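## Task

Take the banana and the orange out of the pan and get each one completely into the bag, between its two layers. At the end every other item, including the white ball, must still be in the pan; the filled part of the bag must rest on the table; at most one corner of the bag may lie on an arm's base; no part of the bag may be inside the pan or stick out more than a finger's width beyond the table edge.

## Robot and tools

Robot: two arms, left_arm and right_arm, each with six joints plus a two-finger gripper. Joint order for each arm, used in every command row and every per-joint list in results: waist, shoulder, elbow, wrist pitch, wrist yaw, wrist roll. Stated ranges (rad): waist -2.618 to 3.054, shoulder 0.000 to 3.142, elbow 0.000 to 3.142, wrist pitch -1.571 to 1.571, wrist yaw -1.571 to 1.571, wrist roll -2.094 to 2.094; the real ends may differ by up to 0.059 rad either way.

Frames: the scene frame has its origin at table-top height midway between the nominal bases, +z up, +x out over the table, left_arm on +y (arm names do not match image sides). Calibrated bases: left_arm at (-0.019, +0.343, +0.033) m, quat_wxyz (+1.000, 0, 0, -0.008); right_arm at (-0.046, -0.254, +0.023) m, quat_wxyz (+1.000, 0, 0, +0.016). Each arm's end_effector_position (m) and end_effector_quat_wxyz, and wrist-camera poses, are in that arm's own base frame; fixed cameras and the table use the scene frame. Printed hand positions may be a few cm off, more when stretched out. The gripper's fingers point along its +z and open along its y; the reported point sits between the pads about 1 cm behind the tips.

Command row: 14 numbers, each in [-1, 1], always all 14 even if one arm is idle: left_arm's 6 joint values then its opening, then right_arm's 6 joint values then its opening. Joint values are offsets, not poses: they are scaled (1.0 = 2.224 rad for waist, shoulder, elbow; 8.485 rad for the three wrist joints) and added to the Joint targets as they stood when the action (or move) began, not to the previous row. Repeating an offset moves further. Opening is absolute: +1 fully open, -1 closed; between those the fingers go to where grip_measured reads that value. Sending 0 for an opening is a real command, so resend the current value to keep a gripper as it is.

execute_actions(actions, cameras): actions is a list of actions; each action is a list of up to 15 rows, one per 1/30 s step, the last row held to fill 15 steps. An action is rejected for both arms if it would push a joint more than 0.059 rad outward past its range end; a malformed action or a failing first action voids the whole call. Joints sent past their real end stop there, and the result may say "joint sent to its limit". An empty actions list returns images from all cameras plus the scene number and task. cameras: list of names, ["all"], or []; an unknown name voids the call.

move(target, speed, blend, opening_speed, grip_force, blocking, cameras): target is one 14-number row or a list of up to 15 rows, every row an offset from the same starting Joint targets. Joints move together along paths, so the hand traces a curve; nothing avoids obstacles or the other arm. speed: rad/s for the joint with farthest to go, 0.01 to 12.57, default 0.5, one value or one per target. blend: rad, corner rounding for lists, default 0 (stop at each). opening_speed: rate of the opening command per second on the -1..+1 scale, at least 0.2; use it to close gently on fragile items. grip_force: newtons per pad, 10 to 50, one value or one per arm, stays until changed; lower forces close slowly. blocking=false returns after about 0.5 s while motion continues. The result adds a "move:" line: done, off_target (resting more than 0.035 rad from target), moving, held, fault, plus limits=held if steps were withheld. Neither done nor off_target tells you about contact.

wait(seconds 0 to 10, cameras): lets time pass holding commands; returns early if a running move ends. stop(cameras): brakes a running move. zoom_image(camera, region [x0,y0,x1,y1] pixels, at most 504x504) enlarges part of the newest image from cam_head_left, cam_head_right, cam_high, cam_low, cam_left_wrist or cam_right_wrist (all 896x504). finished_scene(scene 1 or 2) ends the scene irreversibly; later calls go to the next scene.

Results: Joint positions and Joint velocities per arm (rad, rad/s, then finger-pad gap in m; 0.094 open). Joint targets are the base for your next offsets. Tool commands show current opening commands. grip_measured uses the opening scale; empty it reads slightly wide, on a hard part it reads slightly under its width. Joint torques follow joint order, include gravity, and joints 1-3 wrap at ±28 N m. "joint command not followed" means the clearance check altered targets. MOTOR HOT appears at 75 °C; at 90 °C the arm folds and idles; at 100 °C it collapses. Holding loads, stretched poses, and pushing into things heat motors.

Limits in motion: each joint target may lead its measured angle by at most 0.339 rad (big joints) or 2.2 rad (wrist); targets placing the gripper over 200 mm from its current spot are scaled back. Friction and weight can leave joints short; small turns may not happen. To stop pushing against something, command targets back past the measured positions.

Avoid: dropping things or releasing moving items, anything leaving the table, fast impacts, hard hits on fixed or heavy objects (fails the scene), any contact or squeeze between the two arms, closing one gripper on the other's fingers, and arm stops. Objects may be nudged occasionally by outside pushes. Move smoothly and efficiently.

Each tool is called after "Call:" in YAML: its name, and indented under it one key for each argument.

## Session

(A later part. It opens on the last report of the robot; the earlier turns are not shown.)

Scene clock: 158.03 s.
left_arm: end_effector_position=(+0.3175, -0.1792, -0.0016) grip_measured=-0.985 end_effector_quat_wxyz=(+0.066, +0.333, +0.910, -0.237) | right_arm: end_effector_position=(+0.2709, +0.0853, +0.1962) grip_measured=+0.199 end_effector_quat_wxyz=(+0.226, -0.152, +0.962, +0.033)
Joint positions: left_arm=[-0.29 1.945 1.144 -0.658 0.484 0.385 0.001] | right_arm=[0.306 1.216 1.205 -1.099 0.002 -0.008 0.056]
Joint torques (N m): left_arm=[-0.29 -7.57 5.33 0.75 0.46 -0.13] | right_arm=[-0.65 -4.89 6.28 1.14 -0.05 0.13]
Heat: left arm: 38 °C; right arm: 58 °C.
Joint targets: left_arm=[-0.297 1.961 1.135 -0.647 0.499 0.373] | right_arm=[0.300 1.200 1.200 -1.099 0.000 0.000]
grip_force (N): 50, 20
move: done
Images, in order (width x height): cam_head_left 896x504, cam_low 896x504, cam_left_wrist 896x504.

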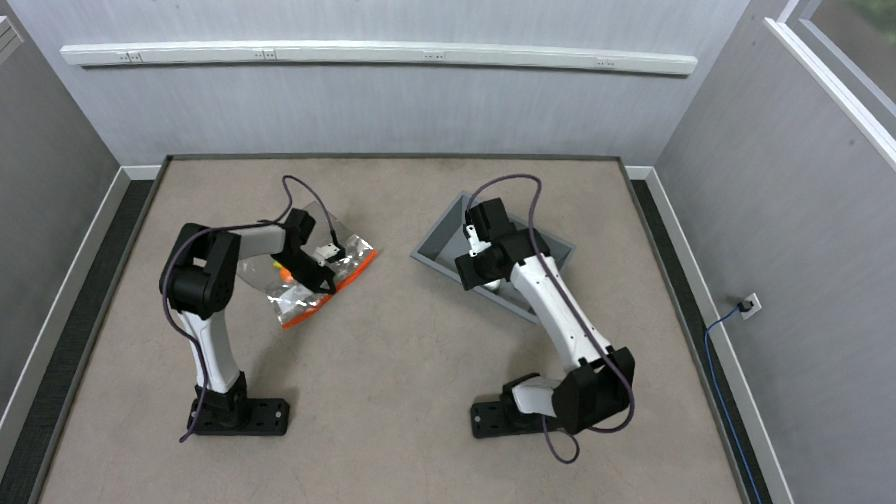

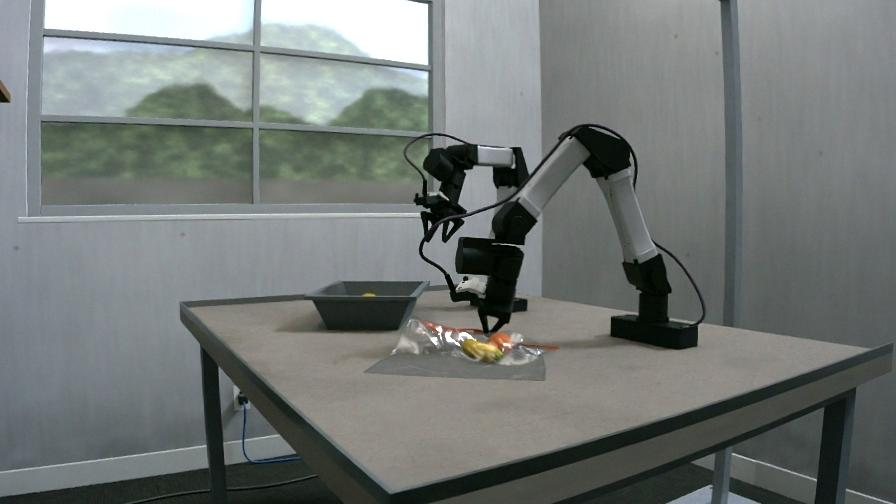

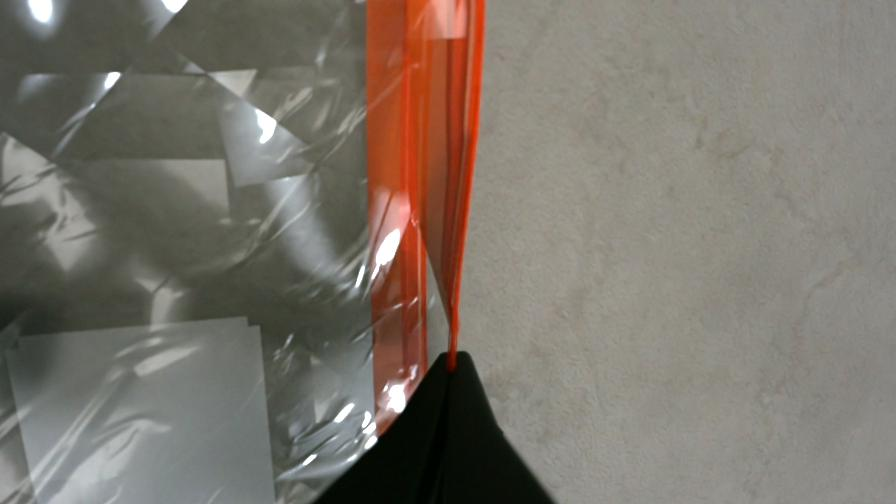

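Call:
move:
  target:
    - [0,0,0,0,0,0,-0.5,0,0,0,0,0,0,0.2]
    - [0.0405,-0.0641,0.0514,-0.0304,0,0,-0.5,0,0,0,0,0,0,0.2]
    - [0.12,-0.25,0.09,-0.038,-0.03,-0.02,-0.5,0,0,0,0,0,0,0.2]
  speed: [0.2,0.2,0.4]
  opening_speed: 0.6
  blend: [0,0.05,0]
  cameras: ["all"]

Call:
zoom_image:
  camera: "cam_head_left"
  region: [220, 180, 400, 340]

Call:
zoom_image:
  camera: "cam_low"
  region: [360, 300, 570, 390]

Call:
zoom_image:
  camera: "cam_high"
  region: [360, 60, 580, 280]

Scene clock: 162.47 s.
left_arm: end_effector_position=(+0.3468, -0.0570, +0.2008) grip_measured=-0.502 end_effector_quat_wxyz=(+0.266, +0.153, +0.946, -0.103) | right_arm: end_effector_position=(+0.2709, +0.0853, +0.1962) grip_measured=+0.199 end_effector_quat_wxyz=(+0.226, -0.152, +0.962, +0.033)
Joint positions: left_arm=[-0.034 1.413 1.318 -0.955 0.262 0.215 0.023] | right_arm=[0.306 1.216 1.205 -1.099 0.002 -0.008 0.056]
Joint torques (N m): left_arm=[0.55 -6.11 9.54 1.38 -0.01 -0.15] | right_arm=[-0.64 -4.89 6.28 1.13 -0.05 0.13]
Heat: left arm: 38 °C; right arm: 56 °C.
Joint targets: left_arm=[-0.030 1.405 1.335 -0.969 0.245 0.204] | right_arm=[0.300 1.200 1.200 -1.099 0.000 0.000]
grip_force (N): 50, 20
move: done

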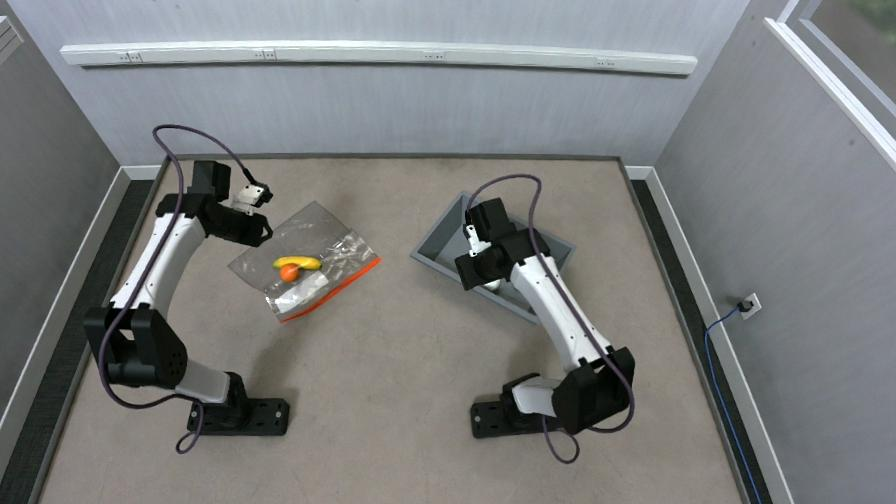

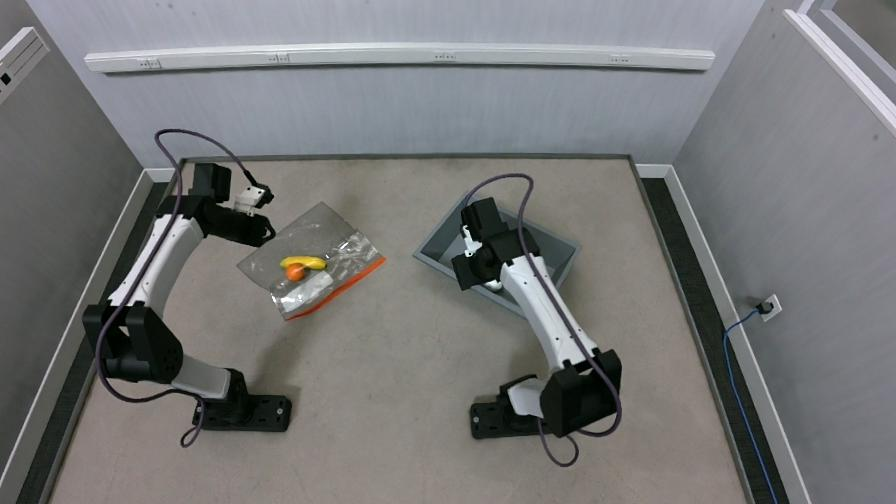

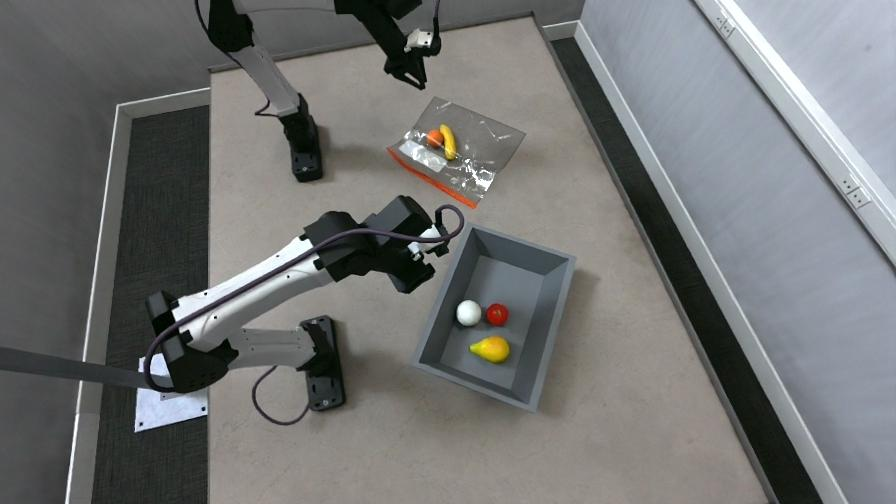

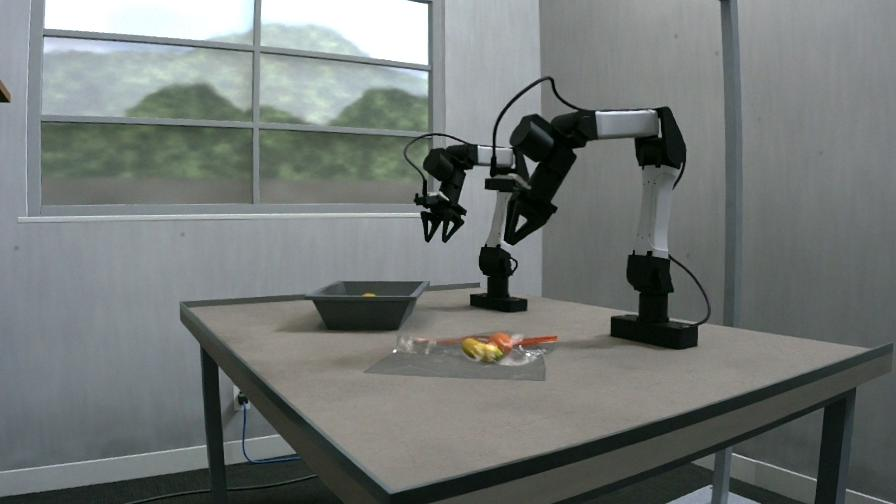

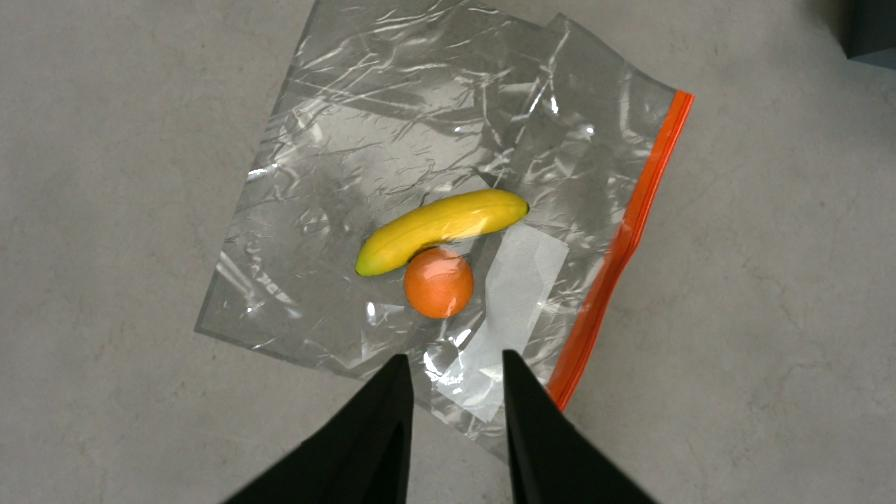

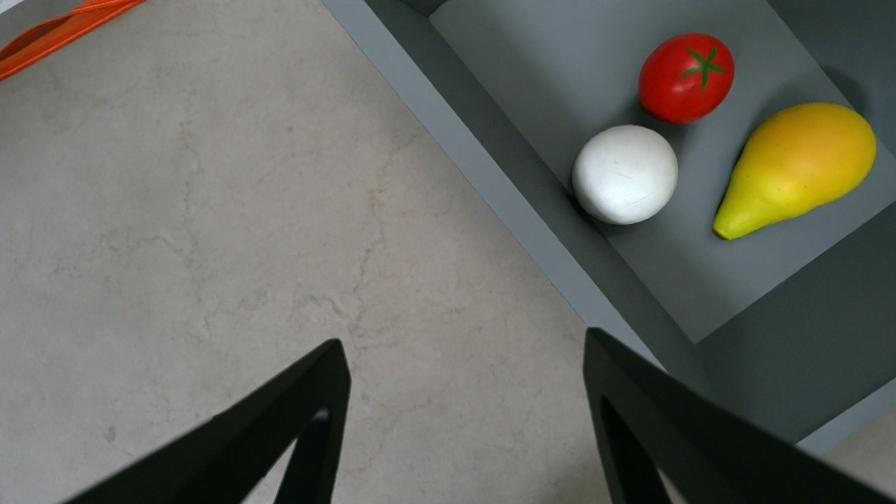

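Scaled by 2.800 from the camera's 896x504 image, which has a finer 1280x720 frame.

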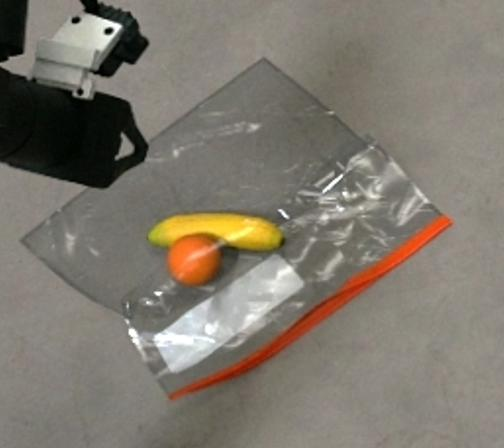

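Scaled by 2.400 from the camera's 896x504 image, which has a finer 1280x720 frame.

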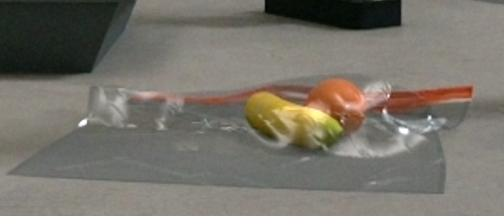

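Scaled by 2.291 from the camera's 896x504 image, which has a finer 1280x720 frame.

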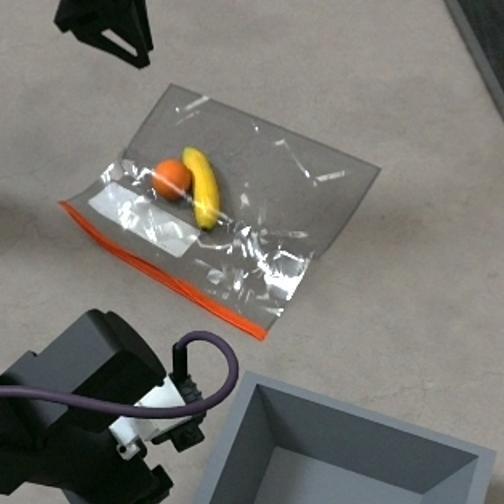

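Both items are well inside the bag, and everything else is in the pan.

Call:
finished_scene:
  scene: 2

The scene is finished: the task was done.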